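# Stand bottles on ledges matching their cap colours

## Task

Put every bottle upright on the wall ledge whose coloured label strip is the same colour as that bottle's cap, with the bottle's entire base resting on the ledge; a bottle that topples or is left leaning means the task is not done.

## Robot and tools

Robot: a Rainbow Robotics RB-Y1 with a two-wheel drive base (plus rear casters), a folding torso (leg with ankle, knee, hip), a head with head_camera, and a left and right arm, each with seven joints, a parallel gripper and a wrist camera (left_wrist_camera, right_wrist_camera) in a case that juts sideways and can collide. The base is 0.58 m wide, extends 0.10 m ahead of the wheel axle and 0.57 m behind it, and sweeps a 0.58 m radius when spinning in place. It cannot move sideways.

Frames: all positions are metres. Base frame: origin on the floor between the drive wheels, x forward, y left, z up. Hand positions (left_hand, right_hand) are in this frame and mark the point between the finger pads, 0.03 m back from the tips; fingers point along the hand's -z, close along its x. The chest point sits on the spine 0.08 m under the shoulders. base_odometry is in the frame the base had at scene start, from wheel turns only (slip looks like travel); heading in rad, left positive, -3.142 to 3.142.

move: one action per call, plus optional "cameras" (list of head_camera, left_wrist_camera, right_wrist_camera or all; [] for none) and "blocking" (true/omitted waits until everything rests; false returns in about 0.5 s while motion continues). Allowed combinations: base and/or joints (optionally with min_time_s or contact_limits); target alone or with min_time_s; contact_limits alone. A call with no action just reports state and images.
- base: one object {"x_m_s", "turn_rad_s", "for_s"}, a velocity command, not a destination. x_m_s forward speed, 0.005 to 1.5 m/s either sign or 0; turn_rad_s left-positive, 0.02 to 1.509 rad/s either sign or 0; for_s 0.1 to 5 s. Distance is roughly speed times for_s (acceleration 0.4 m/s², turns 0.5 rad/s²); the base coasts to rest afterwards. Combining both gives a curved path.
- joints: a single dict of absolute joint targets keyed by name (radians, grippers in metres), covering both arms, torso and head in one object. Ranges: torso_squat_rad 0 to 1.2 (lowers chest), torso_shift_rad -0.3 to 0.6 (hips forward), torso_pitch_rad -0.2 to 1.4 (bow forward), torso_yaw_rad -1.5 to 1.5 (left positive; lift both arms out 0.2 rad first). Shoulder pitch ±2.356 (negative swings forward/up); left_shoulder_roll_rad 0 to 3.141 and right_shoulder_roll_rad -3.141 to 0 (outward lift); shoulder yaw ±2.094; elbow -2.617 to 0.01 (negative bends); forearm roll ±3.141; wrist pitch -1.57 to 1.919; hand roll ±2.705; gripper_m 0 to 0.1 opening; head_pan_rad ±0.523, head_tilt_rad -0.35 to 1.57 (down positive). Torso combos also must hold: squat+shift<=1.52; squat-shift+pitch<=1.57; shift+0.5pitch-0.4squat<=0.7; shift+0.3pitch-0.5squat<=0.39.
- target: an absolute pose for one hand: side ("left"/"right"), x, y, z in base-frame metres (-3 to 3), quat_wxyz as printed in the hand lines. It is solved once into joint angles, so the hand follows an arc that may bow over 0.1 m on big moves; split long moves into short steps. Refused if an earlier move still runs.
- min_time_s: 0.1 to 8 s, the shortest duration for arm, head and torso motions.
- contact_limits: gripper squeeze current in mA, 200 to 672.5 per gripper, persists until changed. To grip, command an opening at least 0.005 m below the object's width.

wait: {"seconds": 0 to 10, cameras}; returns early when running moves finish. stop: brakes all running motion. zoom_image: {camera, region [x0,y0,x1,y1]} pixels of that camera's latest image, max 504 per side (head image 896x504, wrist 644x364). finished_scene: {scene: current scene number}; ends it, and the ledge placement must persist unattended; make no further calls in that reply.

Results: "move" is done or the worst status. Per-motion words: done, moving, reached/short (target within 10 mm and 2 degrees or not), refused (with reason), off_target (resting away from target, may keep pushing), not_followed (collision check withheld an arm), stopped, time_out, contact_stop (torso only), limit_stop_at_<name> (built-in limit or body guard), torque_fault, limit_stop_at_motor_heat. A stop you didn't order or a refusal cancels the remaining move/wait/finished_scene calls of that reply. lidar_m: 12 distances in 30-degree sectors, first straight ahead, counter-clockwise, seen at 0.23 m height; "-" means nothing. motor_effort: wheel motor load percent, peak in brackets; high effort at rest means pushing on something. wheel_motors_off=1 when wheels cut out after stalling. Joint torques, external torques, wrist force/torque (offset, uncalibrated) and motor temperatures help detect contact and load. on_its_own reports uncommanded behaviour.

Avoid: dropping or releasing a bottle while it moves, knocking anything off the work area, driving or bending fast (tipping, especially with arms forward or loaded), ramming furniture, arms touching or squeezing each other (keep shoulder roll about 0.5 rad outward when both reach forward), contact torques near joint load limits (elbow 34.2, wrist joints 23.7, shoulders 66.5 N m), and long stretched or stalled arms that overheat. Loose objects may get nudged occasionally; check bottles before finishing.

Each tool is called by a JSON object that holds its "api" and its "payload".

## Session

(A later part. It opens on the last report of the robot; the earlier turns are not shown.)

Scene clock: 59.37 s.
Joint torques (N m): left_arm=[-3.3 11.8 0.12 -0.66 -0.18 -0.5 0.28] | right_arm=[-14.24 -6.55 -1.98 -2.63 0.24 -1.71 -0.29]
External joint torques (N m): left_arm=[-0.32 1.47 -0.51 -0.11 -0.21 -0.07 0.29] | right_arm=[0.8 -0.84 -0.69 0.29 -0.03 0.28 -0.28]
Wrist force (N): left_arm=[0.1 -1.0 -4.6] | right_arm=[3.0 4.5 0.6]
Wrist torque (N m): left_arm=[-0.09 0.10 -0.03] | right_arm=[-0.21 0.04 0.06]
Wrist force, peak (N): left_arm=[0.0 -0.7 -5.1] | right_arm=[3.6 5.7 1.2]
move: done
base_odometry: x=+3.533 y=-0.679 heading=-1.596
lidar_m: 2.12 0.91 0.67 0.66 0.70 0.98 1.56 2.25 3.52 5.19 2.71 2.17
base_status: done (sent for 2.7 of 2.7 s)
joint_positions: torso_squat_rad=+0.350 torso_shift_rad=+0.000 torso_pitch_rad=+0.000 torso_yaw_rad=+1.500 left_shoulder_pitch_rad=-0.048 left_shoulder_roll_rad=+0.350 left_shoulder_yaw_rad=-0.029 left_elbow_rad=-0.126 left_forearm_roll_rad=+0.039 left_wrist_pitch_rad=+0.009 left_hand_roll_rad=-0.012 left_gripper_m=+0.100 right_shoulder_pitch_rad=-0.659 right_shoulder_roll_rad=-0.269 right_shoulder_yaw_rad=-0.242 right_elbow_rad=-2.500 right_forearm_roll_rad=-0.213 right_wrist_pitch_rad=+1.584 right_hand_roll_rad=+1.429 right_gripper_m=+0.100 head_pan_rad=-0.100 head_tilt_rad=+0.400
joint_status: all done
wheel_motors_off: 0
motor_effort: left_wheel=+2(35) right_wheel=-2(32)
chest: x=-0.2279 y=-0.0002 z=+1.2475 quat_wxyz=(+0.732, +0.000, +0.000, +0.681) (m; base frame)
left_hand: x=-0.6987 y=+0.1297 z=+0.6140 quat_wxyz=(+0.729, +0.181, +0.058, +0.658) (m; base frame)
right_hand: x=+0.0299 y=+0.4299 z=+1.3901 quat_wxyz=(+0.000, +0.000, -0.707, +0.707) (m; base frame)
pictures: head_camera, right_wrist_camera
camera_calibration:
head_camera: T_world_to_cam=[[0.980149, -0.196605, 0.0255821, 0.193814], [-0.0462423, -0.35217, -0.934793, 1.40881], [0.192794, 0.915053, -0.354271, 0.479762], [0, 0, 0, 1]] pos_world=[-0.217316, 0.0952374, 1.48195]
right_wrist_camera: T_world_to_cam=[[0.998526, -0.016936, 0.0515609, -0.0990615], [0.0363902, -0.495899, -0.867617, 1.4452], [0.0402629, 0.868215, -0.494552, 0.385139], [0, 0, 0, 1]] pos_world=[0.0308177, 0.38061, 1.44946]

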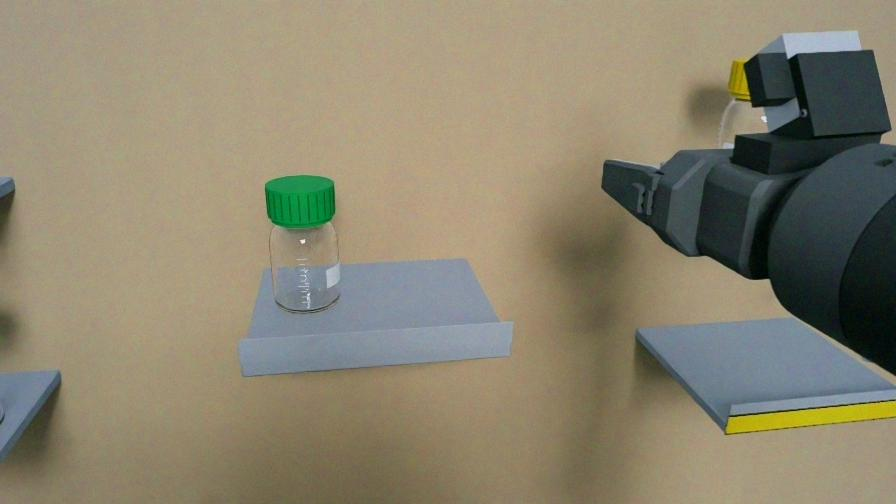

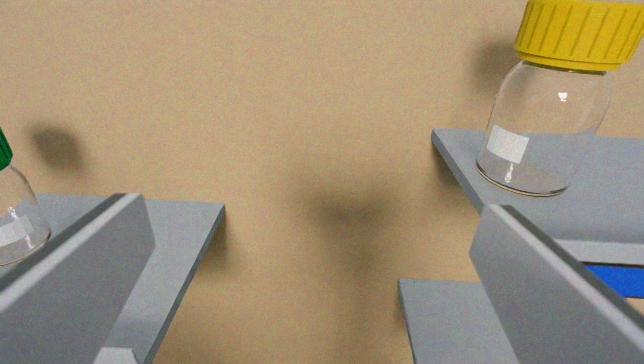

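{"api": "move", "payload": {"base": {"turn_rad_s": -0.1, "for_s": 0.2}}}

{"api": "move", "payload": {"base": {"x_m_s": 0.2, "for_s": 0.767}, "cameras": ["head_camera", "right_wrist_camera"]}}

Scene clock: 62.43 s.
Joint torques (N m): left_arm=[-2.71 11.83 0.03 -0.32 -0.23 -0.35 0.22] | right_arm=[-13.96 -6.11 -2.11 -2.6 -0.04 -1.69 -0.22]
External joint torques (N m): left_arm=[0.28 1.51 -0.6 0.23 -0.26 0.07 0.23] | right_arm=[1.08 -0.4 -0.81 0.32 -0.32 0.3 -0.21]
Wrist force (N): left_arm=[0.2 -0.9 -4.2] | right_arm=[3.5 4.5 1.4]
Wrist torque (N m): left_arm=[-0.11 0.11 -0.03] | right_arm=[-0.28 0.15 0.02]
Wrist force, peak (N): left_arm=[-0.1 -1.0 -4.9] | right_arm=[3.6 5.2 1.1]
move: done
base_odometry: x=+3.533 y=-0.679 heading=-1.615
lidar_m: 2.12 0.93 0.68 0.65 0.69 0.95 1.56 2.26 3.07 5.19 2.71 2.18
base_status: done (sent for 0.2 of 0.2 s)
joint_positions: torso_squat_rad=+0.350 torso_shift_rad=+0.000 torso_pitch_rad=+0.000 torso_yaw_rad=+1.500 left_shoulder_pitch_rad=-0.048 left_shoulder_roll_rad=+0.350 left_shoulder_yaw_rad=-0.029 left_elbow_rad=-0.126 left_forearm_roll_rad=+0.039 left_wrist_pitch_rad=+0.009 left_hand_roll_rad=-0.012 left_gripper_m=+0.100 right_shoulder_pitch_rad=-0.659 right_shoulder_roll_rad=-0.269 right_shoulder_yaw_rad=-0.242 right_elbow_rad=-2.500 right_forearm_roll_rad=-0.213 right_wrist_pitch_rad=+1.584 right_hand_roll_rad=+1.429 right_gripper_m=+0.100 head_pan_rad=-0.100 head_tilt_rad=+0.400
joint_status: not commanded
wheel_motors_off: 0
motor_effort: left_wheel=+5(27) right_wheel=-7(23)
chest: x=-0.2279 y=-0.0002 z=+1.2475 quat_wxyz=(+0.732, +0.000, +0.000, +0.681) (m; base frame)
left_hand: x=-0.6986 y=+0.1298 z=+0.6140 quat_wxyz=(+0.729, +0.181, +0.058, +0.658) (m; base frame)
right_hand: x=+0.0299 y=+0.4300 z=+1.3901 quat_wxyz=(+0.000, +0.000, -0.707, +0.707) (m; base frame)
pictures: none

Scene clock: 64.27 s.
Joint torques (N m): left_arm=[-2.78 11.79 0.13 -0.36 0.01 -0.45 0.32] | right_arm=[-13.75 -5.98 -1.68 -2.65 0.28 -1.7 -0.04]
External joint torques (N m): left_arm=[0.2 1.47 -0.49 0.19 -0.02 -0.03 0.33] | right_arm=[1.29 -0.26 -0.38 0.27 0 0.29 -0.04]
Wrist force (N): left_arm=[-0.2 -0.9 -4.8] | right_arm=[3.2 4.3 0.2]
Wrist torque (N m): left_arm=[-0.13 0.04 -0.03] | right_arm=[-0.27 0.11 0.04]
Wrist force, peak (N): left_arm=[0.2 -1.0 -5.0] | right_arm=[3.9 5.5 1.2]
move: done
base_odometry: x=+3.526 y=-0.832 heading=-1.616
lidar_m: 1.97 0.93 0.68 0.65 0.68 0.95 1.72 2.41 3.62 5.19 2.61 2.03
base_status: done (sent for 0.77 of 0.77 s)
joint_positions: torso_squat_rad=+0.350 torso_shift_rad=+0.000 torso_pitch_rad=+0.000 torso_yaw_rad=+1.500 left_shoulder_pitch_rad=-0.048 left_shoulder_roll_rad=+0.350 left_shoulder_yaw_rad=-0.029 left_elbow_rad=-0.126 left_forearm_roll_rad=+0.039 left_wrist_pitch_rad=+0.009 left_hand_roll_rad=-0.012 left_gripper_m=+0.100 right_shoulder_pitch_rad=-0.659 right_shoulder_roll_rad=-0.269 right_shoulder_yaw_rad=-0.242 right_elbow_rad=-2.500 right_forearm_roll_rad=-0.213 right_wrist_pitch_rad=+1.584 right_hand_roll_rad=+1.429 right_gripper_m=+0.100 head_pan_rad=-0.100 head_tilt_rad=+0.400
joint_status: not commanded
wheel_motors_off: 0
motor_effort: left_wheel=-4(26) right_wheel=+0(26)
chest: x=-0.2279 y=-0.0002 z=+1.2475 quat_wxyz=(+0.732, +0.000, +0.000, +0.681) (m; base frame)
left_hand: x=-0.6987 y=+0.1298 z=+0.6140 quat_wxyz=(+0.729, +0.181, +0.058, +0.658) (m; base frame)
right_hand: x=+0.0299 y=+0.4300 z=+1.3900 quat_wxyz=(+0.000, +0.000, -0.707, +0.707) (m; base frame)
pictures: head_camera, right_wrist_camera
camera_calibration:
head_camera: T_world_to_cam=[[0.980151, -0.196595, 0.0255997, 0.193788], [-0.0462407, -0.352259, -0.934759, 1.40877], [0.192787, 0.915021, -0.354358, 0.479893], [0, 0, 0, 1]] pos_world=[-0.217316, 0.0952377, 1.48195]
right_wrist_camera: T_world_to_cam=[[0.998526, -0.0169338, 0.0515647, -0.0990678], [0.0363946, -0.495899, -0.867617, 1.4452], [0.040263, 0.868215, -0.494552, 0.385139], [0, 0, 0, 1]] pos_world=[0.0308177, 0.38061, 1.44946]

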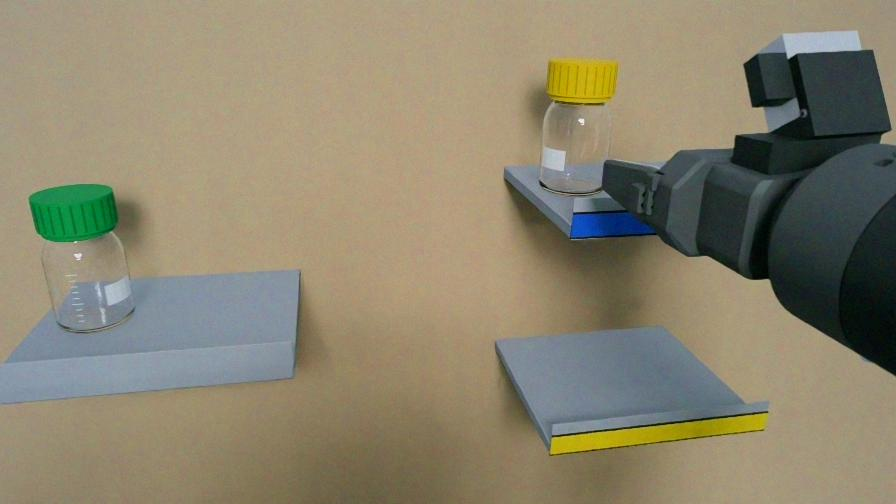

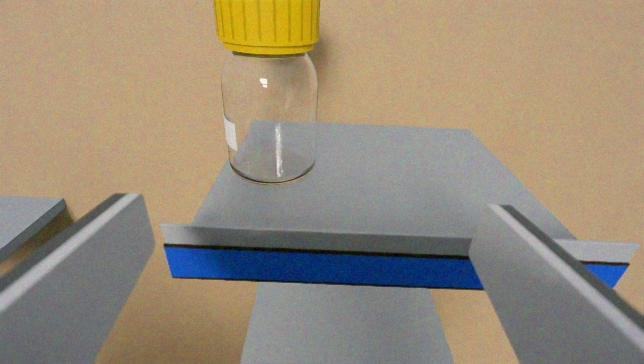

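{"api": "move", "payload": {"target": {"side": "right", "x": 0.003, "y": 0.45, "z": 1.3985, "quat_wxyz": [0, 0, 0.65606, -0.75472]}, "min_time_s": 1.2, "cameras": ["head_camera", "right_wrist_camera"]}}

Scene clock: 72.63 s.
Joint torques (N m): left_arm=[-3.17 11.66 -0.05 -0.39 -0.13 -0.58 0.27] | right_arm=[-17.4 -7.63 0.14 -1.97 0.37 -1.59 0.05]
External joint torques (N m): left_arm=[-0.18 1.34 -0.68 0.16 -0.16 -0.15 0.27] | right_arm=[-0.43 -1.88 1.91 0.43 -0.01 0.37 0.05]
Wrist force (N): left_arm=[0.0 -1.0 -4.6] | right_arm=[2.7 4.5 0.1]
Wrist torque (N m): left_arm=[-0.11 0.09 -0.02] | right_arm=[-0.30 -0.06 0.02]
Wrist force, peak (N): left_arm=[-0.1 -0.8 -5.0] | right_arm=[3.3 5.6 1.2]
move: done
base_odometry: x=+3.526 y=-0.832 heading=-1.616
lidar_m: 1.97 0.92 0.67 0.65 0.68 0.95 1.71 2.41 3.62 5.19 2.62 2.03
base_status: not commanded
joint_positions: torso_squat_rad=+0.350 torso_shift_rad=+0.000 torso_pitch_rad=+0.000 torso_yaw_rad=+1.500 left_shoulder_pitch_rad=-0.048 left_shoulder_roll_rad=+0.350 left_shoulder_yaw_rad=-0.029 left_elbow_rad=-0.126 left_forearm_roll_rad=+0.039 left_wrist_pitch_rad=+0.009 left_hand_roll_rad=-0.012 left_gripper_m=+0.100 right_shoulder_pitch_rad=-0.862 right_shoulder_roll_rad=-0.290 right_shoulder_yaw_rad=-0.159 right_elbow_rad=-2.369 right_forearm_roll_rad=-0.158 right_wrist_pitch_rad=+1.782 right_hand_roll_rad=+1.366 right_gripper_m=+0.100 head_pan_rad=-0.100 head_tilt_rad=+0.400
joint_status: all done
wheel_motors_off: 0
motor_effort: left_wheel=-4(4) right_wheel=+1(2)
chest: x=-0.2279 y=-0.0002 z=+1.2475 quat_wxyz=(+0.732, +0.000, +0.000, +0.681) (m; base frame)
left_hand: x=-0.6987 y=+0.1298 z=+0.6140 quat_wxyz=(+0.729, +0.181, +0.058, +0.658) (m; base frame)
right_hand: x=+0.0030 y=+0.4494 z=+1.3985 quat_wxyz=(+0.000, +0.000, -0.657, +0.754) (m; base frame)
right_hand_status: reached (checked arc, planned for 1.2 s): 1 mm and 0.1 deg off.
pictures: head_camera, right_wrist_camera
camera_calibration:
head_camera: T_world_to_cam=[[0.980151, -0.196595, 0.0255997, 0.193788], [-0.0462407, -0.352259, -0.934759, 1.40877], [0.192787, 0.915021, -0.354358, 0.479893], [0, 0, 0, 1]] pos_world=[-0.217316, 0.0952377, 1.48195]
right_wrist_camera: T_world_to_cam=[[0.99853, -0.00944116, 0.0533675, -0.0781905], [0.0364971, -0.610812, -0.790934, 1.40758], [0.0400649, 0.791719, -0.60957, 0.568722], [0, 0, 0, 1]] pos_world=[0.00391714, 0.408762, 1.46415]

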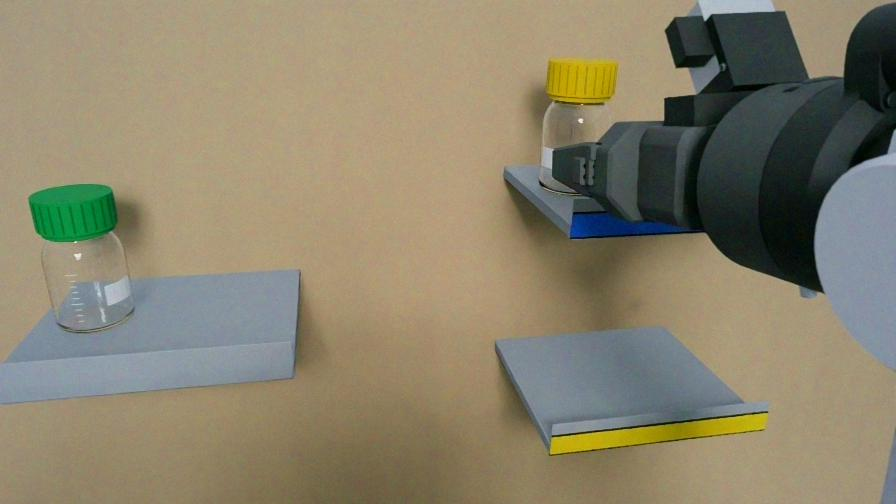

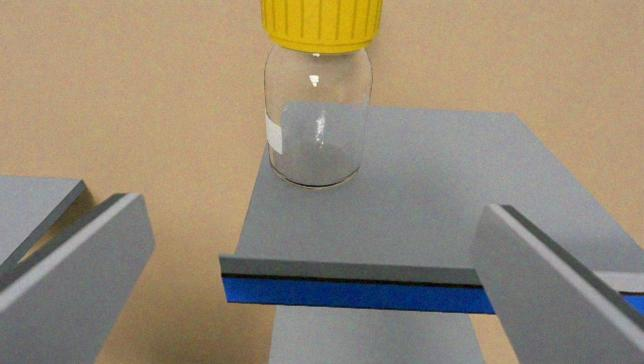

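{"api": "move", "payload": {"target": {"side": "right", "x": 0.004, "y": 0.53, "z": 1.3985, "quat_wxyz": [0, 0, 0.65606, -0.75472]}, "min_time_s": 1.2, "cameras": ["head_camera", "right_wrist_camera"]}}

{"api": "zoom_image", "payload": {"camera": "head_camera", "region": [440, 0, 740, 260]}}

Scene clock: 75.40 s.
Joint torques (N m): left_arm=[-3.22 11.65 -0.23 -0.33 -0.25 -0.44 0.31] | right_arm=[-20.2 -5.75 0.32 -4.07 0.38 -1.83 0.04]
External joint torques (N m): left_arm=[-0.24 1.33 -0.86 0.22 -0.29 -0.01 0.32] | right_arm=[-0.35 0.74 2.33 0.76 0 0.15 0.05]
Wrist force (N): left_arm=[-0.2 -0.9 -4.4] | right_arm=[3.0 4.9 0.1]
Wrist torque (N m): left_arm=[-0.11 0.05 -0.02] | right_arm=[-0.37 0.06 -0.18]
Wrist force, peak (N): left_arm=[-0.3 -0.7 -4.9] | right_arm=[3.0 5.8 0.2]
move: done
base_odometry: x=+3.526 y=-0.832 heading=-1.616
lidar_m: 1.97 0.93 0.68 0.65 0.68 0.95 1.71 2.40 3.61 5.19 2.62 2.03
base_status: not commanded
joint_positions: torso_squat_rad=+0.350 torso_shift_rad=+0.000 torso_pitch_rad=+0.000 torso_yaw_rad=+1.500 left_shoulder_pitch_rad=-0.048 left_shoulder_roll_rad=+0.350 left_shoulder_yaw_rad=-0.029 left_elbow_rad=-0.126 left_forearm_roll_rad=+0.039 left_wrist_pitch_rad=+0.009 left_hand_roll_rad=-0.012 left_gripper_m=+0.100 right_shoulder_pitch_rad=-0.922 right_shoulder_roll_rad=-0.280 right_shoulder_yaw_rad=-0.143 right_elbow_rad=-2.030 right_forearm_roll_rad=-0.127 right_wrist_pitch_rad=+1.504 right_hand_roll_rad=+1.400 right_gripper_m=+0.100 head_pan_rad=-0.100 head_tilt_rad=+0.400
joint_status: all done
wheel_motors_off: 0
motor_effort: left_wheel=-4(4) right_wheel=+0(2)
chest: x=-0.2279 y=-0.0002 z=+1.2475 quat_wxyz=(+0.732, +0.000, +0.000, +0.681) (m; base frame)
left_hand: x=-0.6987 y=+0.1298 z=+0.6140 quat_wxyz=(+0.729, +0.181, +0.058, +0.658) (m; base frame)
right_hand: x=+0.0043 y=+0.5298 z=+1.3985 quat_wxyz=(+0.000, +0.000, -0.656, +0.755) (m; base frame)
right_hand_status: reached (checked arc, planned for 1.2 s): 0 mm and 0.0 deg off.
pictures: head_camera, right_wrist_camera
camera_calibration:
head_camera: T_world_to_cam=[[0.980151, -0.196595, 0.0255997, 0.193788], [-0.0462407, -0.352259, -0.934759, 1.40877], [0.192787, 0.915021, -0.354358, 0.479893], [0, 0, 0, 1]] pos_world=[-0.217316, 0.0952377, 1.48195]
right_wrist_camera: T_world_to_cam=[[0.998536, -0.0100307, 0.0531485, -0.0781202], [0.035894, -0.612182, -0.789902, 1.45586], [0.0404598, 0.790653, -0.610926, 0.507443], [0, 0, 0, 1]] pos_world=[0.00521808, 0.489257, 1.46415]

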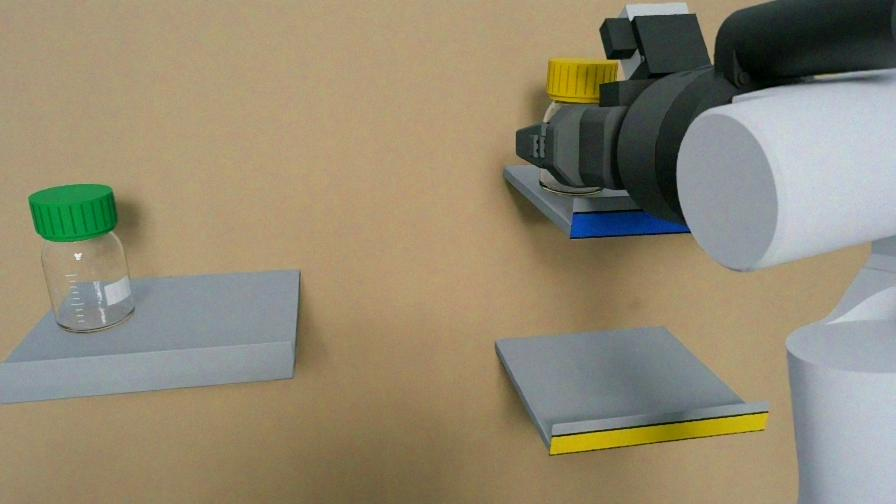

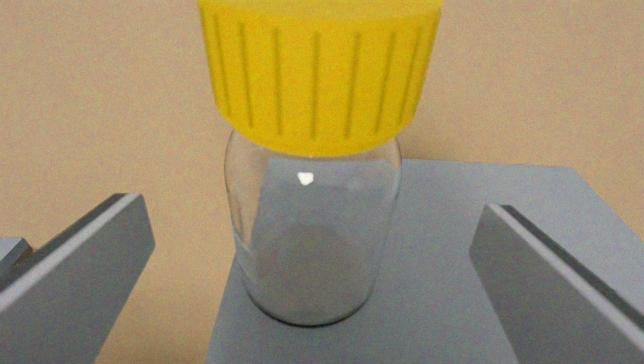

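Scaled by 1.680 from the camera's 896x504 image, which has a finer 1280x720 frame.

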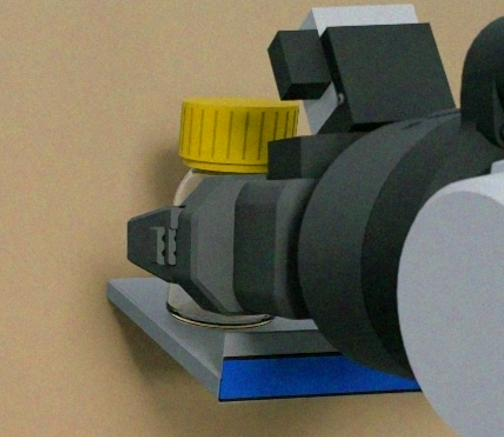

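{"api": "move", "payload": {"target": {"side": "right", "x": 0.003, "y": 0.563, "z": 1.3985, "quat_wxyz": [0, 0, 0.65606, -0.75472]}, "min_time_s": 1.0, "cameras": ["head_camera", "right_wrist_camera"]}}

{"api": "zoom_image", "payload": {"camera": "head_camera", "region": [440, 0, 740, 260]}}

Scene clock: 77.50 s.
Joint torques (N m): left_arm=[-3.27 11.84 0.27 -0.43 -0.07 -0.53 0.18] | right_arm=[-21.55 -6.42 -0.01 -4.82 0.58 -1.97 0.14]
External joint torques (N m): left_arm=[-0.29 1.52 -0.36 0.12 -0.11 -0.1 0.18] | right_arm=[-0.44 0.45 2.04 0.9 0.21 0.01 0.15]
Wrist force (N): left_arm=[0.1 -1.3 -4.7] | right_arm=[2.9 5.1 -0.3]
Wrist torque (N m): left_arm=[-0.07 0.09 -0.03] | right_arm=[-0.31 0.01 -0.20]
Wrist force, peak (N): left_arm=[0.1 -0.9 -4.9] | right_arm=[3.8 5.7 0.6]
move: done
base_odometry: x=+3.526 y=-0.832 heading=-1.616
lidar_m: 1.97 0.93 0.67 0.66 0.69 0.96 1.71 2.40 3.61 5.19 2.61 2.04
base_status: not commanded
joint_positions: torso_squat_rad=+0.350 torso_shift_rad=+0.000 torso_pitch_rad=+0.000 torso_yaw_rad=+1.500 left_shoulder_pitch_rad=-0.048 left_shoulder_roll_rad=+0.350 left_shoulder_yaw_rad=-0.029 left_elbow_rad=-0.126 left_forearm_roll_rad=+0.039 left_wrist_pitch_rad=+0.009 left_hand_roll_rad=-0.012 left_gripper_m=+0.100 right_shoulder_pitch_rad=-0.968 right_shoulder_roll_rad=-0.278 right_shoulder_yaw_rad=-0.137 right_elbow_rad=-1.875 right_forearm_roll_rad=-0.117 right_wrist_pitch_rad=+1.394 right_hand_roll_rad=+1.409 right_gripper_m=+0.100 head_pan_rad=-0.100 head_tilt_rad=+0.400
joint_status: all done
wheel_motors_off: 0
motor_effort: left_wheel=-4(4) right_wheel=+0(2)
chest: x=-0.2279 y=-0.0002 z=+1.2475 quat_wxyz=(+0.732, +0.000, +0.000, +0.681) (m; base frame)
left_hand: x=-0.6987 y=+0.1298 z=+0.6140 quat_wxyz=(+0.729, +0.181, +0.058, +0.658) (m; base frame)
right_hand: x=+0.0033 y=+0.5626 z=+1.3984 quat_wxyz=(+0.000, +0.000, -0.656, +0.755) (m; base frame)
right_hand_status: reached (checked arc, planned for 1.0 s): 0 mm and 0.0 deg off.
pictures: head_camera, right_wrist_camera
camera_calibration:
head_camera: T_world_to_cam=[[0.980151, -0.196595, 0.0255997, 0.193788], [-0.0462407, -0.352259, -0.934759, 1.40877], [0.192787, 0.915021, -0.354358, 0.479893], [0, 0, 0, 1]] pos_world=[-0.217316, 0.0952377, 1.48195]
right_wrist_camera: T_world_to_cam=[[0.998544, -0.0100121, 0.0530086, -0.0765972], [0.0357948, -0.612179, -0.789909, 1.47599], [0.0403594, 0.790656, -0.610929, 0.481554], [0, 0, 0, 1]] pos_world=[0.00421777, 0.522057, 1.46415]

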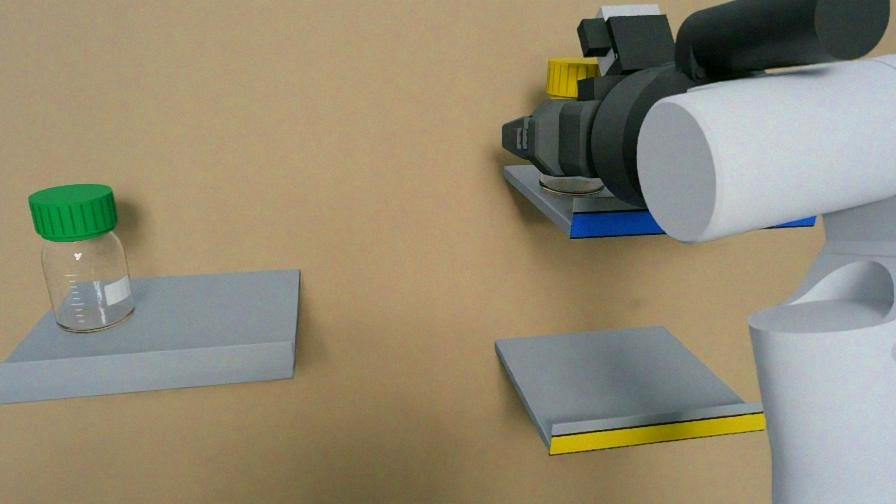

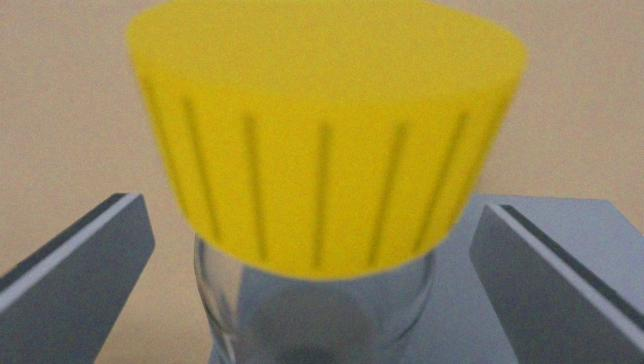

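Scaled by 1.680 from the camera's 896x504 image, which has a finer 1280x720 frame.

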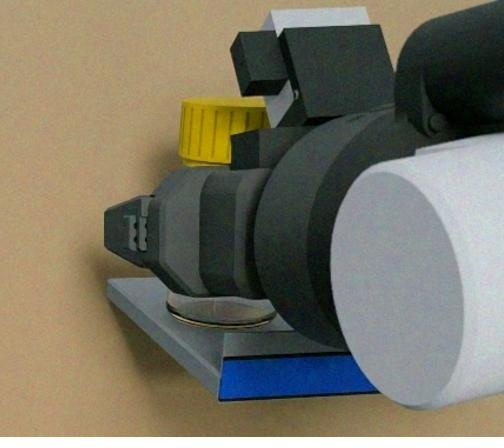

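{"api": "move", "payload": {"joints": {"right_gripper_m": 0.04}, "contact_limits": {"right_gripper_m": 400}, "cameras": ["head_camera", "right_wrist_camera"]}}

Scene clock: 79.07 s.
Joint torques (N m): left_arm=[-2.91 11.59 -0.01 -0.33 -0.09 -0.5 0.24] | right_arm=[-21.52 -6.32 0.55 -5.05 0.28 -1.96 0.07]
External joint torques (N m): left_arm=[0.08 1.28 -0.63 0.22 -0.13 -0.07 0.25] | right_arm=[-0.41 0.54 2.6 0.66 -0.09 0.02 0.08]
Wrist force (N): left_arm=[0.1 -0.9 -4.6] | right_arm=[3.3 4.2 0.1]
Wrist torque (N m): left_arm=[-0.10 0.08 -0.03] | right_arm=[-0.27 0.07 -0.19]
Wrist force, peak (N): left_arm=[-0.2 -0.9 -4.9] | right_arm=[4.8 4.7 0.3]
move: off_target
base_odometry: x=+3.526 y=-0.832 heading=-1.616
lidar_m: 1.97 0.92 0.68 0.65 0.68 0.95 1.71 2.40 3.61 5.19 2.62 2.03
base_status: not commanded
joint_positions: torso_squat_rad=+0.350 torso_shift_rad=+0.000 torso_pitch_rad=+0.000 torso_yaw_rad=+1.500 left_shoulder_pitch_rad=-0.048 left_shoulder_roll_rad=+0.350 left_shoulder_yaw_rad=-0.029 left_elbow_rad=-0.126 left_forearm_roll_rad=+0.039 left_wrist_pitch_rad=+0.009 left_hand_roll_rad=-0.012 left_gripper_m=+0.100 right_shoulder_pitch_rad=-0.968 right_shoulder_roll_rad=-0.278 right_shoulder_yaw_rad=-0.137 right_elbow_rad=-1.875 right_forearm_roll_rad=-0.117 right_wrist_pitch_rad=+1.394 right_hand_roll_rad=+1.409 right_gripper_m=+0.055 head_pan_rad=-0.100 head_tilt_rad=+0.400
joint_status: right_gripper_m off_target (ended at +0.055, target +0.040)
wheel_motors_off: 0
motor_effort: left_wheel=-4(4) right_wheel=+1(2)
contact_limits: right_gripper_m 400 mA
chest: x=-0.2279 y=-0.0002 z=+1.2475 quat_wxyz=(+0.732, +0.000, +0.000, +0.681) (m; base frame)
left_hand: x=-0.6987 y=+0.1298 z=+0.6140 quat_wxyz=(+0.729, +0.181, +0.058, +0.658) (m; base frame)
right_hand: x=+0.0033 y=+0.5626 z=+1.3984 quat_wxyz=(+0.000, +0.000, -0.656, +0.755) (m; base frame)
pictures: head_camera, right_wrist_camera
camera_calibration:
head_camera: T_world_to_cam=[[0.980151, -0.196595, 0.0255997, 0.193788], [-0.0462407, -0.352259, -0.934759, 1.40877], [0.192787, 0.915021, -0.354358, 0.479893], [0, 0, 0, 1]] pos_world=[-0.217316, 0.0952377, 1.48195]
right_wrist_camera: T_world_to_cam=[[0.998544, -0.0100121, 0.0530086, -0.0765972], [0.0357948, -0.612179, -0.789909, 1.47599], [0.0403594, 0.790656, -0.610929, 0.481554], [0, 0, 0, 1]] pos_world=[0.00421777, 0.522057, 1.46415]

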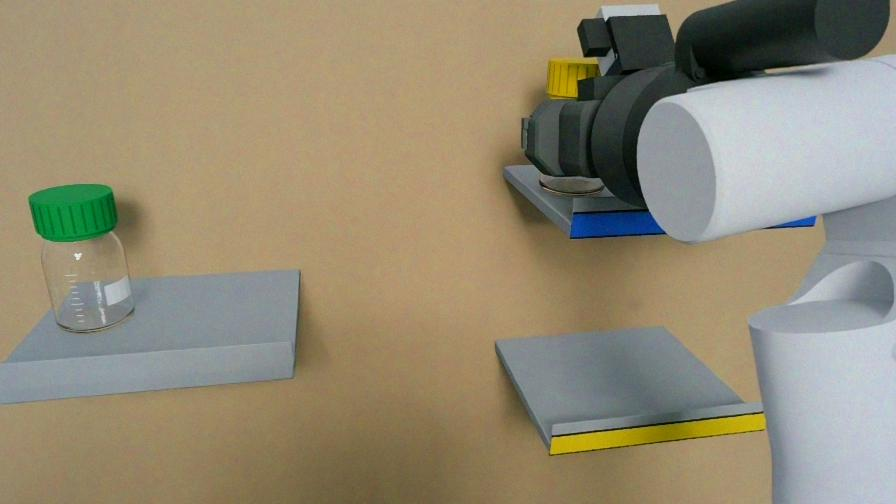

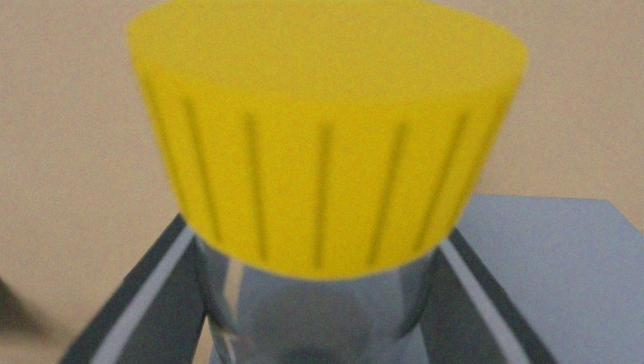

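{"api": "move", "payload": {"target": {"side": "right", "x": 0.003, "y": 0.555, "z": 1.43, "quat_wxyz": [0, 0, 0.65606, -0.75472]}, "min_time_s": 0.8, "cameras": ["head_camera"]}}

{"api": "move", "payload": {"target": {"side": "right", "x": 0.003, "y": 0.445, "z": 1.43, "quat_wxyz": [0, 0, 0.65606, -0.75472]}, "min_time_s": 1.0, "cameras": ["head_camera", "right_wrist_camera"]}}

Scene clock: 80.63 s.
Joint torques (N m): left_arm=[-3 11.66 -0.06 -0.35 0.02 -0.37 0.19] | right_arm=[-22.29 -8.63 -2.89 -4.67 0.08 -2.03 -0.01]
External joint torques (N m): left_arm=[-0.02 1.34 -0.69 0.2 -0.01 0.06 0.19] | right_arm=[-1.01 -1.42 -0.87 0.4 -0.28 -0.05 -0.01]
Wrist force (N): left_arm=[-0.1 -0.9 -4.4] | right_arm=[3.7 5.9 -0.8]
Wrist torque (N m): left_arm=[-0.12 0.05 -0.03] | right_arm=[-0.21 0.14 0.04]
Wrist force, peak (N): left_arm=[0.0 -0.9 -4.9] | right_arm=[3.4 7.1 -0.9]
move: done
base_odometry: x=+3.526 y=-0.832 heading=-1.616
lidar_m: 1.97 0.93 0.67 0.65 0.68 0.95 1.71 2.40 3.62 5.19 2.62 2.04
base_status: not commanded
joint_positions: torso_squat_rad=+0.350 torso_shift_rad=+0.000 torso_pitch_rad=+0.000 torso_yaw_rad=+1.500 left_shoulder_pitch_rad=-0.048 left_shoulder_roll_rad=+0.350 left_shoulder_yaw_rad=-0.029 left_elbow_rad=-0.126 left_forearm_roll_rad=+0.039 left_wrist_pitch_rad=+0.009 left_hand_roll_rad=-0.012 left_gripper_m=+0.100 right_shoulder_pitch_rad=-1.058 right_shoulder_roll_rad=-0.305 right_shoulder_yaw_rad=-0.155 right_elbow_rad=-1.860 right_forearm_roll_rad=-0.134 right_wrist_pitch_rad=+1.473 right_hand_roll_rad=+1.407 right_gripper_m=+0.055 head_pan_rad=-0.100 head_tilt_rad=+0.400
joint_status: all done
wheel_motors_off: 0
motor_effort: left_wheel=-4(4) right_wheel=+0(2)
contact_limits: right_gripper_m 400 mA
chest: x=-0.2279 y=-0.0002 z=+1.2475 quat_wxyz=(+0.732, +0.000, +0.000, +0.681) (m; base frame)
left_hand: x=-0.6987 y=+0.1298 z=+0.6140 quat_wxyz=(+0.729, +0.181, +0.058, +0.658) (m; base frame)
right_hand: x=+0.0028 y=+0.5550 z=+1.4297 quat_wxyz=(+0.000, +0.000, -0.656, +0.755) (m; base frame)
right_hand_status: reached (checked arc, planned for 0.8 s): 0 mm and 0.0 deg off.
pictures: head_camera
camera_calibration:
head_camera: T_world_to_cam=[[0.980151, -0.196595, 0.0255997, 0.193788], [-0.0462407, -0.352259, -0.934759, 1.40877], [0.192787, 0.915021, -0.354358, 0.479893], [0, 0, 0, 1]] pos_world=[-0.217316, 0.0952377, 1.48195]

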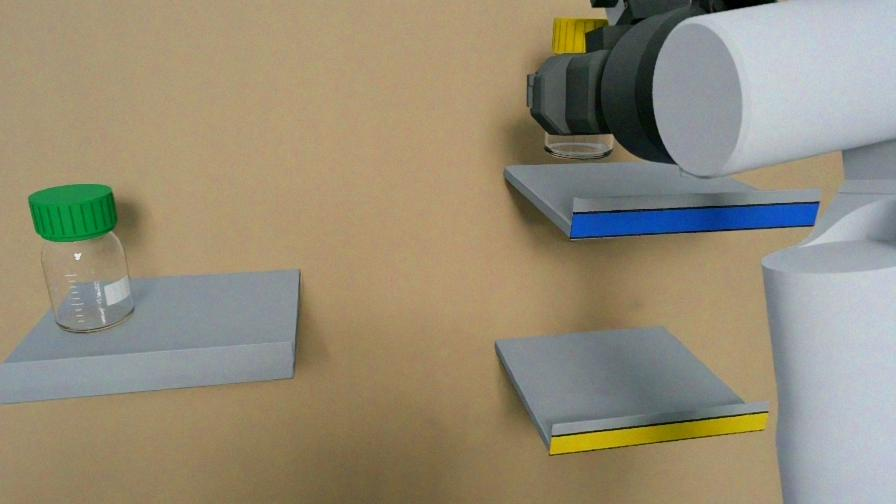

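Scene clock: 81.97 s.
Joint torques (N m): left_arm=[-3.09 11.58 0.02 -0.41 -0.14 -0.45 0.25] | right_arm=[-16.37 -7.16 -2.78 -1.43 0.3 -2.4 -0.13]
External joint torques (N m): left_arm=[-0.11 1.26 -0.6 0.14 -0.17 -0.03 0.25] | right_arm=[1.11 -0.96 -1.08 0.19 -0.07 -0.44 -0.12]
Wrist force (N): left_arm=[0.1 -0.6 -4.4] | right_arm=[3.2 6.3 -0.6]
Wrist torque (N m): left_arm=[-0.16 0.09 -0.04] | right_arm=[-0.30 0.10 0.00]
Wrist force, peak (N): left_arm=[0.0 -1.1 -4.8] | right_arm=[3.7 7.0 0.9]
move: done
base_odometry: x=+3.526 y=-0.832 heading=-1.616
lidar_m: 1.97 0.93 0.68 0.65 0.69 0.95 1.71 2.41 3.62 5.19 2.61 2.03
base_status: not commanded
joint_positions: torso_squat_rad=+0.350 torso_shift_rad=+0.000 torso_pitch_rad=+0.000 torso_yaw_rad=+1.500 left_shoulder_pitch_rad=-0.048 left_shoulder_roll_rad=+0.350 left_shoulder_yaw_rad=-0.029 left_elbow_rad=-0.126 left_forearm_roll_rad=+0.039 left_wrist_pitch_rad=+0.009 left_hand_roll_rad=-0.012 left_gripper_m=+0.100 right_shoulder_pitch_rad=-0.991 right_shoulder_roll_rad=-0.323 right_shoulder_yaw_rad=-0.186 right_elbow_rad=-2.324 right_forearm_roll_rad=-0.183 right_wrist_pitch_rad=+1.871 right_hand_roll_rad=+1.359 right_gripper_m=+0.055 head_pan_rad=-0.100 head_tilt_rad=+0.400
joint_status: all done
wheel_motors_off: 0
motor_effort: left_wheel=-4(4) right_wheel=+2(3)
contact_limits: right_gripper_m 400 mA
chest: x=-0.2279 y=-0.0002 z=+1.2475 quat_wxyz=(+0.732, +0.000, +0.000, +0.681) (m; base frame)
left_hand: x=-0.6987 y=+0.1297 z=+0.6140 quat_wxyz=(+0.729, +0.181, +0.058, +0.658) (m; base frame)
right_hand: x=+0.0028 y=+0.4450 z=+1.4300 quat_wxyz=(+0.000, +0.000, -0.656, +0.755) (m; base frame)
right_hand_status: reached (checked arc, planned for 1.0 s): 0 mm and 0.0 deg off.
pictures: head_camera, right_wrist_camera
camera_calibration:
head_camera: T_world_to_cam=[[0.980151, -0.196595, 0.0255997, 0.193788], [-0.0462407, -0.352259, -0.934759, 1.40877], [0.192787, 0.915021, -0.354358, 0.479893], [0, 0, 0, 1]] pos_world=[-0.217316, 0.0952377, 1.48195]
right_wrist_camera: T_world_to_cam=[[0.998523, -0.00907596, 0.053558, -0.0801446], [0.0367934, -0.612343, -0.789736, 1.4287], [0.0399635, 0.79054, -0.611105, 0.59411], [0, 0, 0, 1]] pos_world=[0.00371694, 0.404459, 1.49565]

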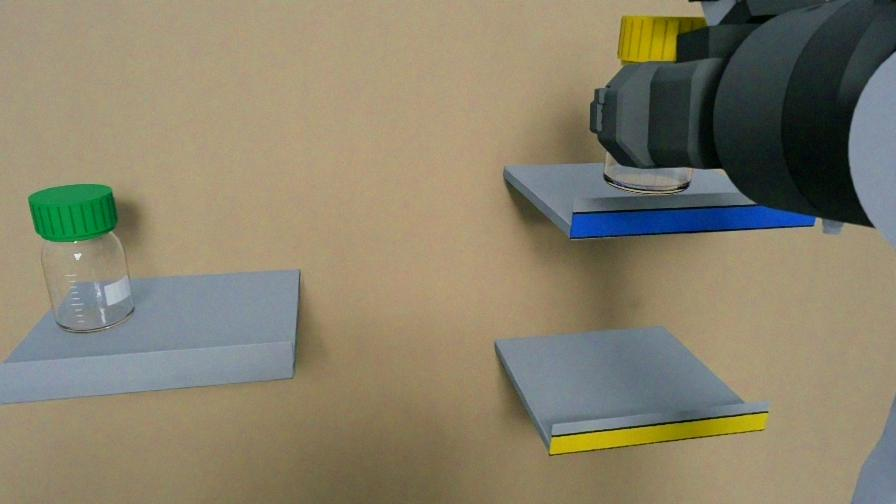

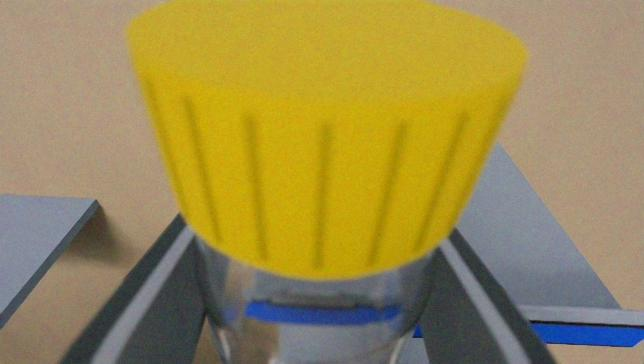

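{"api": "move", "payload": {"target": {"side": "right", "x": 0.015, "y": 0.432, "z": 1.36, "quat_wxyz": [0, 0, 0.65606, -0.75472]}, "min_time_s": 0.8}}

{"api": "move", "payload": {"target": {"side": "right", "x": 0.03, "y": 0.432, "z": 1.295, "quat_wxyz": [0, 0, 0.65606, -0.75472]}, "min_time_s": 0.8}}

{"api": "move", "payload": {"target": {"side": "right", "x": 0.04, "y": 0.44, "z": 1.2334, "quat_wxyz": [0, 0, 0.65606, -0.75472]}, "min_time_s": 0.8, "cameras": ["head_camera", "right_wrist_camera"]}}

Scene clock: 85.37 s.
Joint torques (N m): left_arm=[-2.98 11.63 0.18 -0.43 -0.04 -0.54 0.22] | right_arm=[-15.15 -5.9 0.11 -3.12 0.41 -2.22 0.09]
External joint torques (N m): left_arm=[0.01 1.31 -0.44 0.12 -0.08 -0.11 0.22] | right_arm=[0.2 -0.53 1.72 -0.27 0.06 -0.25 0.1]
Wrist force (N): left_arm=[0.2 -1.1 -4.4] | right_arm=[3.0 6.9 -0.2]
Wrist torque (N m): left_arm=[-0.10 0.10 -0.02] | right_arm=[-0.37 0.06 -0.17]
Wrist force, peak (N): left_arm=[0.2 -1.2 -4.9] | right_arm=[2.7 7.8 -1.4]
move: done
base_odometry: x=+3.526 y=-0.832 heading=-1.616
lidar_m: 1.97 0.92 0.68 0.65 0.68 0.95 1.71 2.40 3.62 5.18 2.62 2.04
base_status: not commanded
joint_positions: torso_squat_rad=+0.350 torso_shift_rad=+0.000 torso_pitch_rad=+0.000 torso_yaw_rad=+1.500 left_shoulder_pitch_rad=-0.048 left_shoulder_roll_rad=+0.350 left_shoulder_yaw_rad=-0.029 left_elbow_rad=-0.126 left_forearm_roll_rad=+0.039 left_wrist_pitch_rad=+0.009 left_hand_roll_rad=-0.012 left_gripper_m=+0.100 right_shoulder_pitch_rad=-0.688 right_shoulder_roll_rad=-0.270 right_shoulder_yaw_rad=-0.176 right_elbow_rad=-2.488 right_forearm_roll_rad=-0.181 right_wrist_pitch_rad=+1.735 right_hand_roll_rad=+1.386 right_gripper_m=+0.055 head_pan_rad=-0.100 head_tilt_rad=+0.400
joint_status: all done
wheel_motors_off: 0
motor_effort: left_wheel=-4(4) right_wheel=+3(4)
contact_limits: right_gripper_m 400 mA
chest: x=-0.2279 y=-0.0002 z=+1.2475 quat_wxyz=(+0.732, +0.000, +0.000, +0.681) (m; base frame)
left_hand: x=-0.6987 y=+0.1297 z=+0.6140 quat_wxyz=(+0.729, +0.181, +0.058, +0.658) (m; base frame)
right_hand: x=+0.0152 y=+0.4317 z=+1.3606 quat_wxyz=(+0.001, +0.000, -0.655, +0.756) (m; base frame)
right_hand_status: reached (checked arc, planned for 0.8 s): 1 mm and 0.2 deg off.
pictures: none

Scene clock: 86.50 s.
Joint torques (N m): left_arm=[-3.01 11.85 0.15 -0.51 -0.17 -0.5 0.38] | right_arm=[-13.27 -4.53 0.51 -5.51 0.22 -2.05 -0.03]
External joint torques (N m): left_arm=[-0.03 1.53 -0.47 0.04 -0.2 -0.07 0.38] | right_arm=[-0.22 -0.05 2.03 -0.38 -0.05 -0.06 -0.02]
Wrist force (N): left_arm=[0.0 -0.9 -4.7] | right_arm=[3.0 6.0 -0.4]
Wrist torque (N m): left_arm=[-0.12 0.08 -0.04] | right_arm=[-0.21 0.06 -0.17]
Wrist force, peak (N): left_arm=[0.2 -0.9 -4.9] | right_arm=[2.5 8.1 -0.2]
move: done
base_odometry: x=+3.526 y=-0.832 heading=-1.616
lidar_m: 1.97 0.92 0.67 0.65 0.67 0.95 1.72 2.40 3.62 5.19 2.61 2.03
base_status: not commanded
joint_positions: torso_squat_rad=+0.350 torso_shift_rad=+0.000 torso_pitch_rad=+0.000 torso_yaw_rad=+1.500 left_shoulder_pitch_rad=-0.048 left_shoulder_roll_rad=+0.350 left_shoulder_yaw_rad=-0.029 left_elbow_rad=-0.126 left_forearm_roll_rad=+0.039 left_wrist_pitch_rad=+0.009 left_hand_roll_rad=-0.012 left_gripper_m=+0.100 right_shoulder_pitch_rad=-0.386 right_shoulder_roll_rad=-0.213 right_shoulder_yaw_rad=-0.163 right_elbow_rad=-2.521 right_forearm_roll_rad=-0.190 right_wrist_pitch_rad=+1.472 right_hand_roll_rad=+1.452 right_gripper_m=+0.055 head_pan_rad=-0.100 head_tilt_rad=+0.400
joint_status: all done
wheel_motors_off: 0
motor_effort: left_wheel=-4(4) right_wheel=+4(4)
contact_limits: right_gripper_m 400 mA
chest: x=-0.2279 y=-0.0002 z=+1.2475 quat_wxyz=(+0.732, +0.000, +0.000, +0.681) (m; base frame)
left_hand: x=-0.6987 y=+0.1297 z=+0.6140 quat_wxyz=(+0.729, +0.181, +0.058, +0.658) (m; base frame)
right_hand: x=+0.0305 y=+0.4313 z=+1.2951 quat_wxyz=(+0.002, -0.001, -0.654, +0.757) (m; base frame)
right_hand_status: reached (checked arc, planned for 0.8 s): 1 mm and 0.4 deg off.
pictures: none

Scene clock: 87.63 s.
Joint torques (N m): left_arm=[-3.16 11.51 -0.16 -0.42 -0.18 -0.56 0.19] | right_arm=[-10.8 -2.89 0.34 -7.39 0.02 -2.04 0.12]
External joint torques (N m): left_arm=[-0.17 1.19 -0.79 0.13 -0.21 -0.13 0.2] | right_arm=[0.47 0.7 1.81 0.06 -0.15 -0.04 0.13]
Wrist force (N): left_arm=[0.2 -1.0 -4.6] | right_arm=[2.7 5.7 -0.4]
Wrist torque (N m): left_arm=[-0.10 0.10 -0.03] | right_arm=[-0.18 0.05 -0.16]
Wrist force, peak (N): left_arm=[0.0 -0.9 -4.7] | right_arm=[3.0 8.3 0.0]
move: done
base_odometry: x=+3.526 y=-0.832 heading=-1.616
lidar_m: 1.97 0.93 0.68 0.65 0.68 0.95 1.71 2.40 3.62 5.19 2.62 2.04
base_status: not commanded
joint_positions: torso_squat_rad=+0.350 torso_shift_rad=+0.000 torso_pitch_rad=+0.000 torso_yaw_rad=+1.500 left_shoulder_pitch_rad=-0.048 left_shoulder_roll_rad=+0.350 left_shoulder_yaw_rad=-0.029 left_elbow_rad=-0.126 left_forearm_roll_rad=+0.039 left_wrist_pitch_rad=+0.009 left_hand_roll_rad=-0.012 left_gripper_m=+0.100 right_shoulder_pitch_rad=-0.152 right_shoulder_roll_rad=-0.165 right_shoulder_yaw_rad=-0.127 right_elbow_rad=-2.447 right_forearm_roll_rad=-0.201 right_wrist_pitch_rad=+1.170 right_hand_roll_rad=+1.526 right_gripper_m=+0.055 head_pan_rad=-0.100 head_tilt_rad=+0.400
joint_status: all done
wheel_motors_off: 0
motor_effort: left_wheel=-4(4) right_wheel=+3(4)
contact_limits: right_gripper_m 400 mA
chest: x=-0.2279 y=-0.0002 z=+1.2475 quat_wxyz=(+0.732, +0.000, +0.000, +0.681) (m; base frame)
left_hand: x=-0.6987 y=+0.1297 z=+0.6140 quat_wxyz=(+0.729, +0.181, +0.058, +0.658) (m; base frame)
right_hand: x=+0.0404 y=+0.4394 z=+1.2333 quat_wxyz=(+0.001, -0.001, -0.654, +0.756) (m; base frame)
right_hand_status: reached (checked arc, planned for 0.8 s): 1 mm and 0.3 deg off.
pictures: head_camera, right_wrist_camera
camera_calibration:
head_camera: T_world_to_cam=[[0.980151, -0.196595, 0.0255997, 0.193788], [-0.0462407, -0.352259, -0.934759, 1.40877], [0.192787, 0.915021, -0.354358, 0.479893], [0, 0, 0, 1]] pos_world=[-0.217316, 0.0952377, 1.48195]
right_wrist_camera: T_world_to_cam=[[0.998537, -0.0121967, 0.0526712, -0.104721], [0.0339815, -0.616149, -0.786897, 1.26682], [0.0420509, 0.787535, -0.614833, 0.482682], [0, 0, 0, 1]] pos_world=[0.041222, 0.399142, 1.29914]

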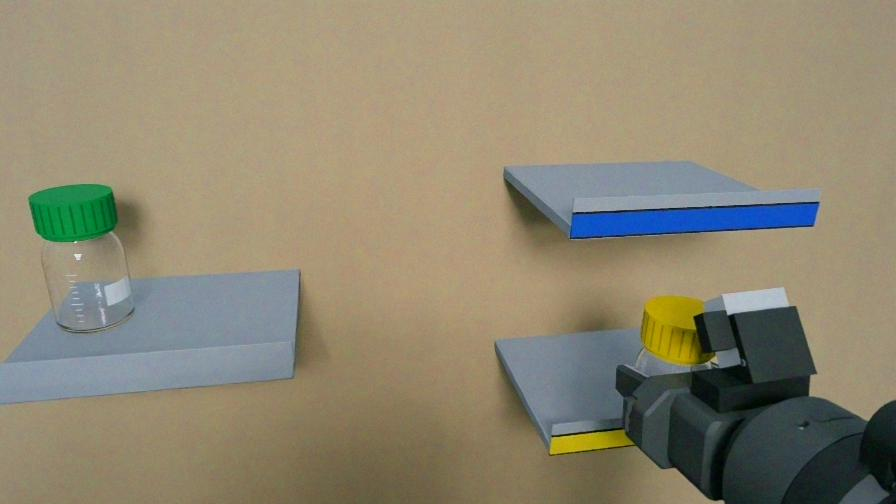

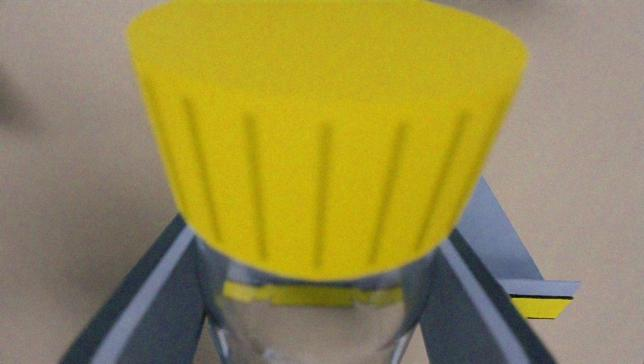

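{"api": "move", "payload": {"target": {"side": "right", "x": 0.04, "y": 0.50, "z": 1.231, "quat_wxyz": [0, 0, 0.65606, -0.75472]}, "min_time_s": 0.8, "cameras": ["head_camera", "right_wrist_camera"]}}

{"api": "zoom_image", "payload": {"camera": "head_camera", "region": [480, 140, 840, 460]}}

Scene clock: 90.40 s.
Joint torques (N m): left_arm=[-3.19 11.91 -0.13 -0.55 -0.15 -0.28 0.28] | right_arm=[-14.81 -4.23 0.33 -7.73 0.31 -2.18 0.13]
External joint torques (N m): left_arm=[-0.21 1.59 -0.76 0 -0.19 0.15 0.28] | right_arm=[-0.26 -0.04 1.82 0.41 0.14 -0.17 0.14]
Wrist force (N): left_arm=[0.1 -0.9 -4.7] | right_arm=[3.2 6.4 0.3]
Wrist torque (N m): left_arm=[-0.11 0.08 -0.04] | right_arm=[-0.31 0.09 -0.16]
Wrist force, peak (N): left_arm=[0.2 -1.2 -4.8] | right_arm=[3.3 6.9 -0.7]
move: done
base_odometry: x=+3.526 y=-0.832 heading=-1.616
lidar_m: 1.97 0.92 0.68 0.65 0.68 0.95 1.71 2.40 3.62 5.19 2.62 2.04
base_status: not commanded
joint_positions: torso_squat_rad=+0.350 torso_shift_rad=+0.000 torso_pitch_rad=+0.000 torso_yaw_rad=+1.500 left_shoulder_pitch_rad=-0.048 left_shoulder_roll_rad=+0.350 left_shoulder_yaw_rad=-0.029 left_elbow_rad=-0.126 left_forearm_roll_rad=+0.039 left_wrist_pitch_rad=+0.009 left_hand_roll_rad=-0.012 left_gripper_m=+0.100 right_shoulder_pitch_rad=-0.309 right_shoulder_roll_rad=-0.166 right_shoulder_yaw_rad=-0.126 right_elbow_rad=-2.193 right_forearm_roll_rad=-0.175 right_wrist_pitch_rad=+1.065 right_hand_roll_rad=+1.540 right_gripper_m=+0.055 head_pan_rad=-0.100 head_tilt_rad=+0.400
joint_status: all done
wheel_motors_off: 0
motor_effort: left_wheel=-4(4) right_wheel=+3(4)
contact_limits: right_gripper_m 400 mA
chest: x=-0.2279 y=-0.0002 z=+1.2475 quat_wxyz=(+0.732, +0.000, +0.000, +0.681) (m; base frame)
left_hand: x=-0.6987 y=+0.1297 z=+0.6140 quat_wxyz=(+0.729, +0.181, +0.058, +0.658) (m; base frame)
right_hand: x=+0.0402 y=+0.5000 z=+1.2309 quat_wxyz=(+0.000, +0.000, -0.656, +0.755) (m; base frame)
right_hand_status: reached (checked arc, planned for 0.8 s): 0 mm and 0.0 deg off.
pictures: head_camera, right_wrist_camera
camera_calibration:
head_camera: T_world_to_cam=[[0.980151, -0.196594, 0.0256015, 0.193805], [-0.0462388, -0.35226, -0.934759, 1.40881], [0.192787, 0.915021, -0.354358, 0.479802], [0, 0, 0, 1]] pos_world=[-0.217316, 0.0953377, 1.48195]
right_wrist_camera: T_world_to_cam=[[0.998537, -0.00987169, 0.0531692, -0.105458], [0.0359932, -0.612464, -0.789679, 1.30378], [0.0403597, 0.790437, -0.611212, 0.427636], [0, 0, 0, 1]] pos_world=[0.0411178, 0.459457, 1.29655]

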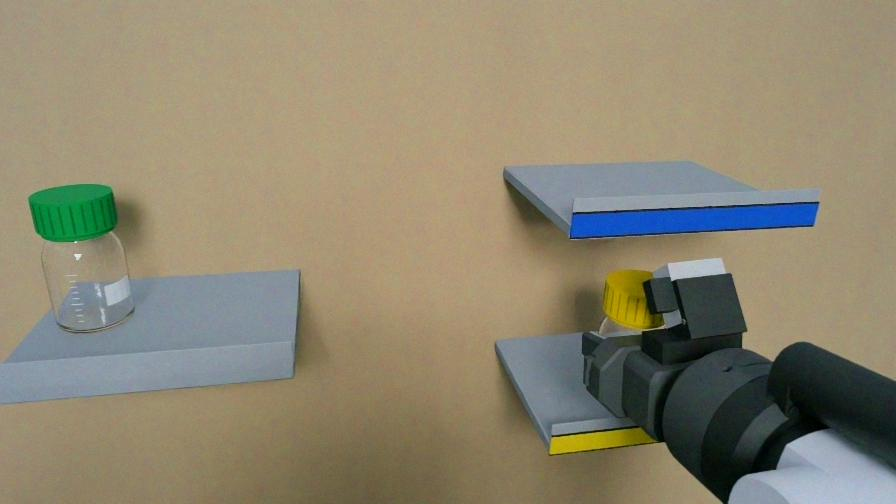

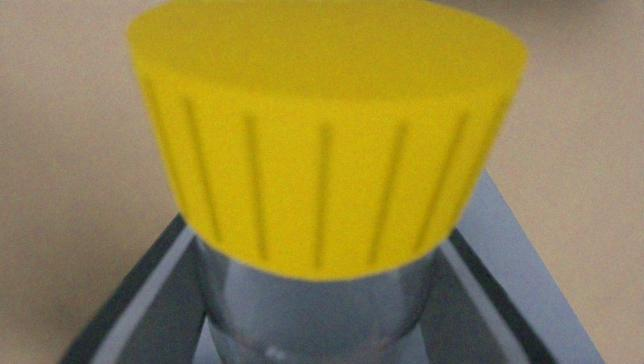

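Scaled by 1.400 from the camera's 896x504 image, which has a finer 1280x720 frame.

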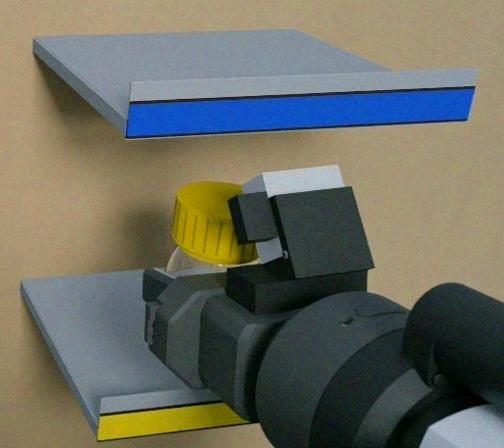

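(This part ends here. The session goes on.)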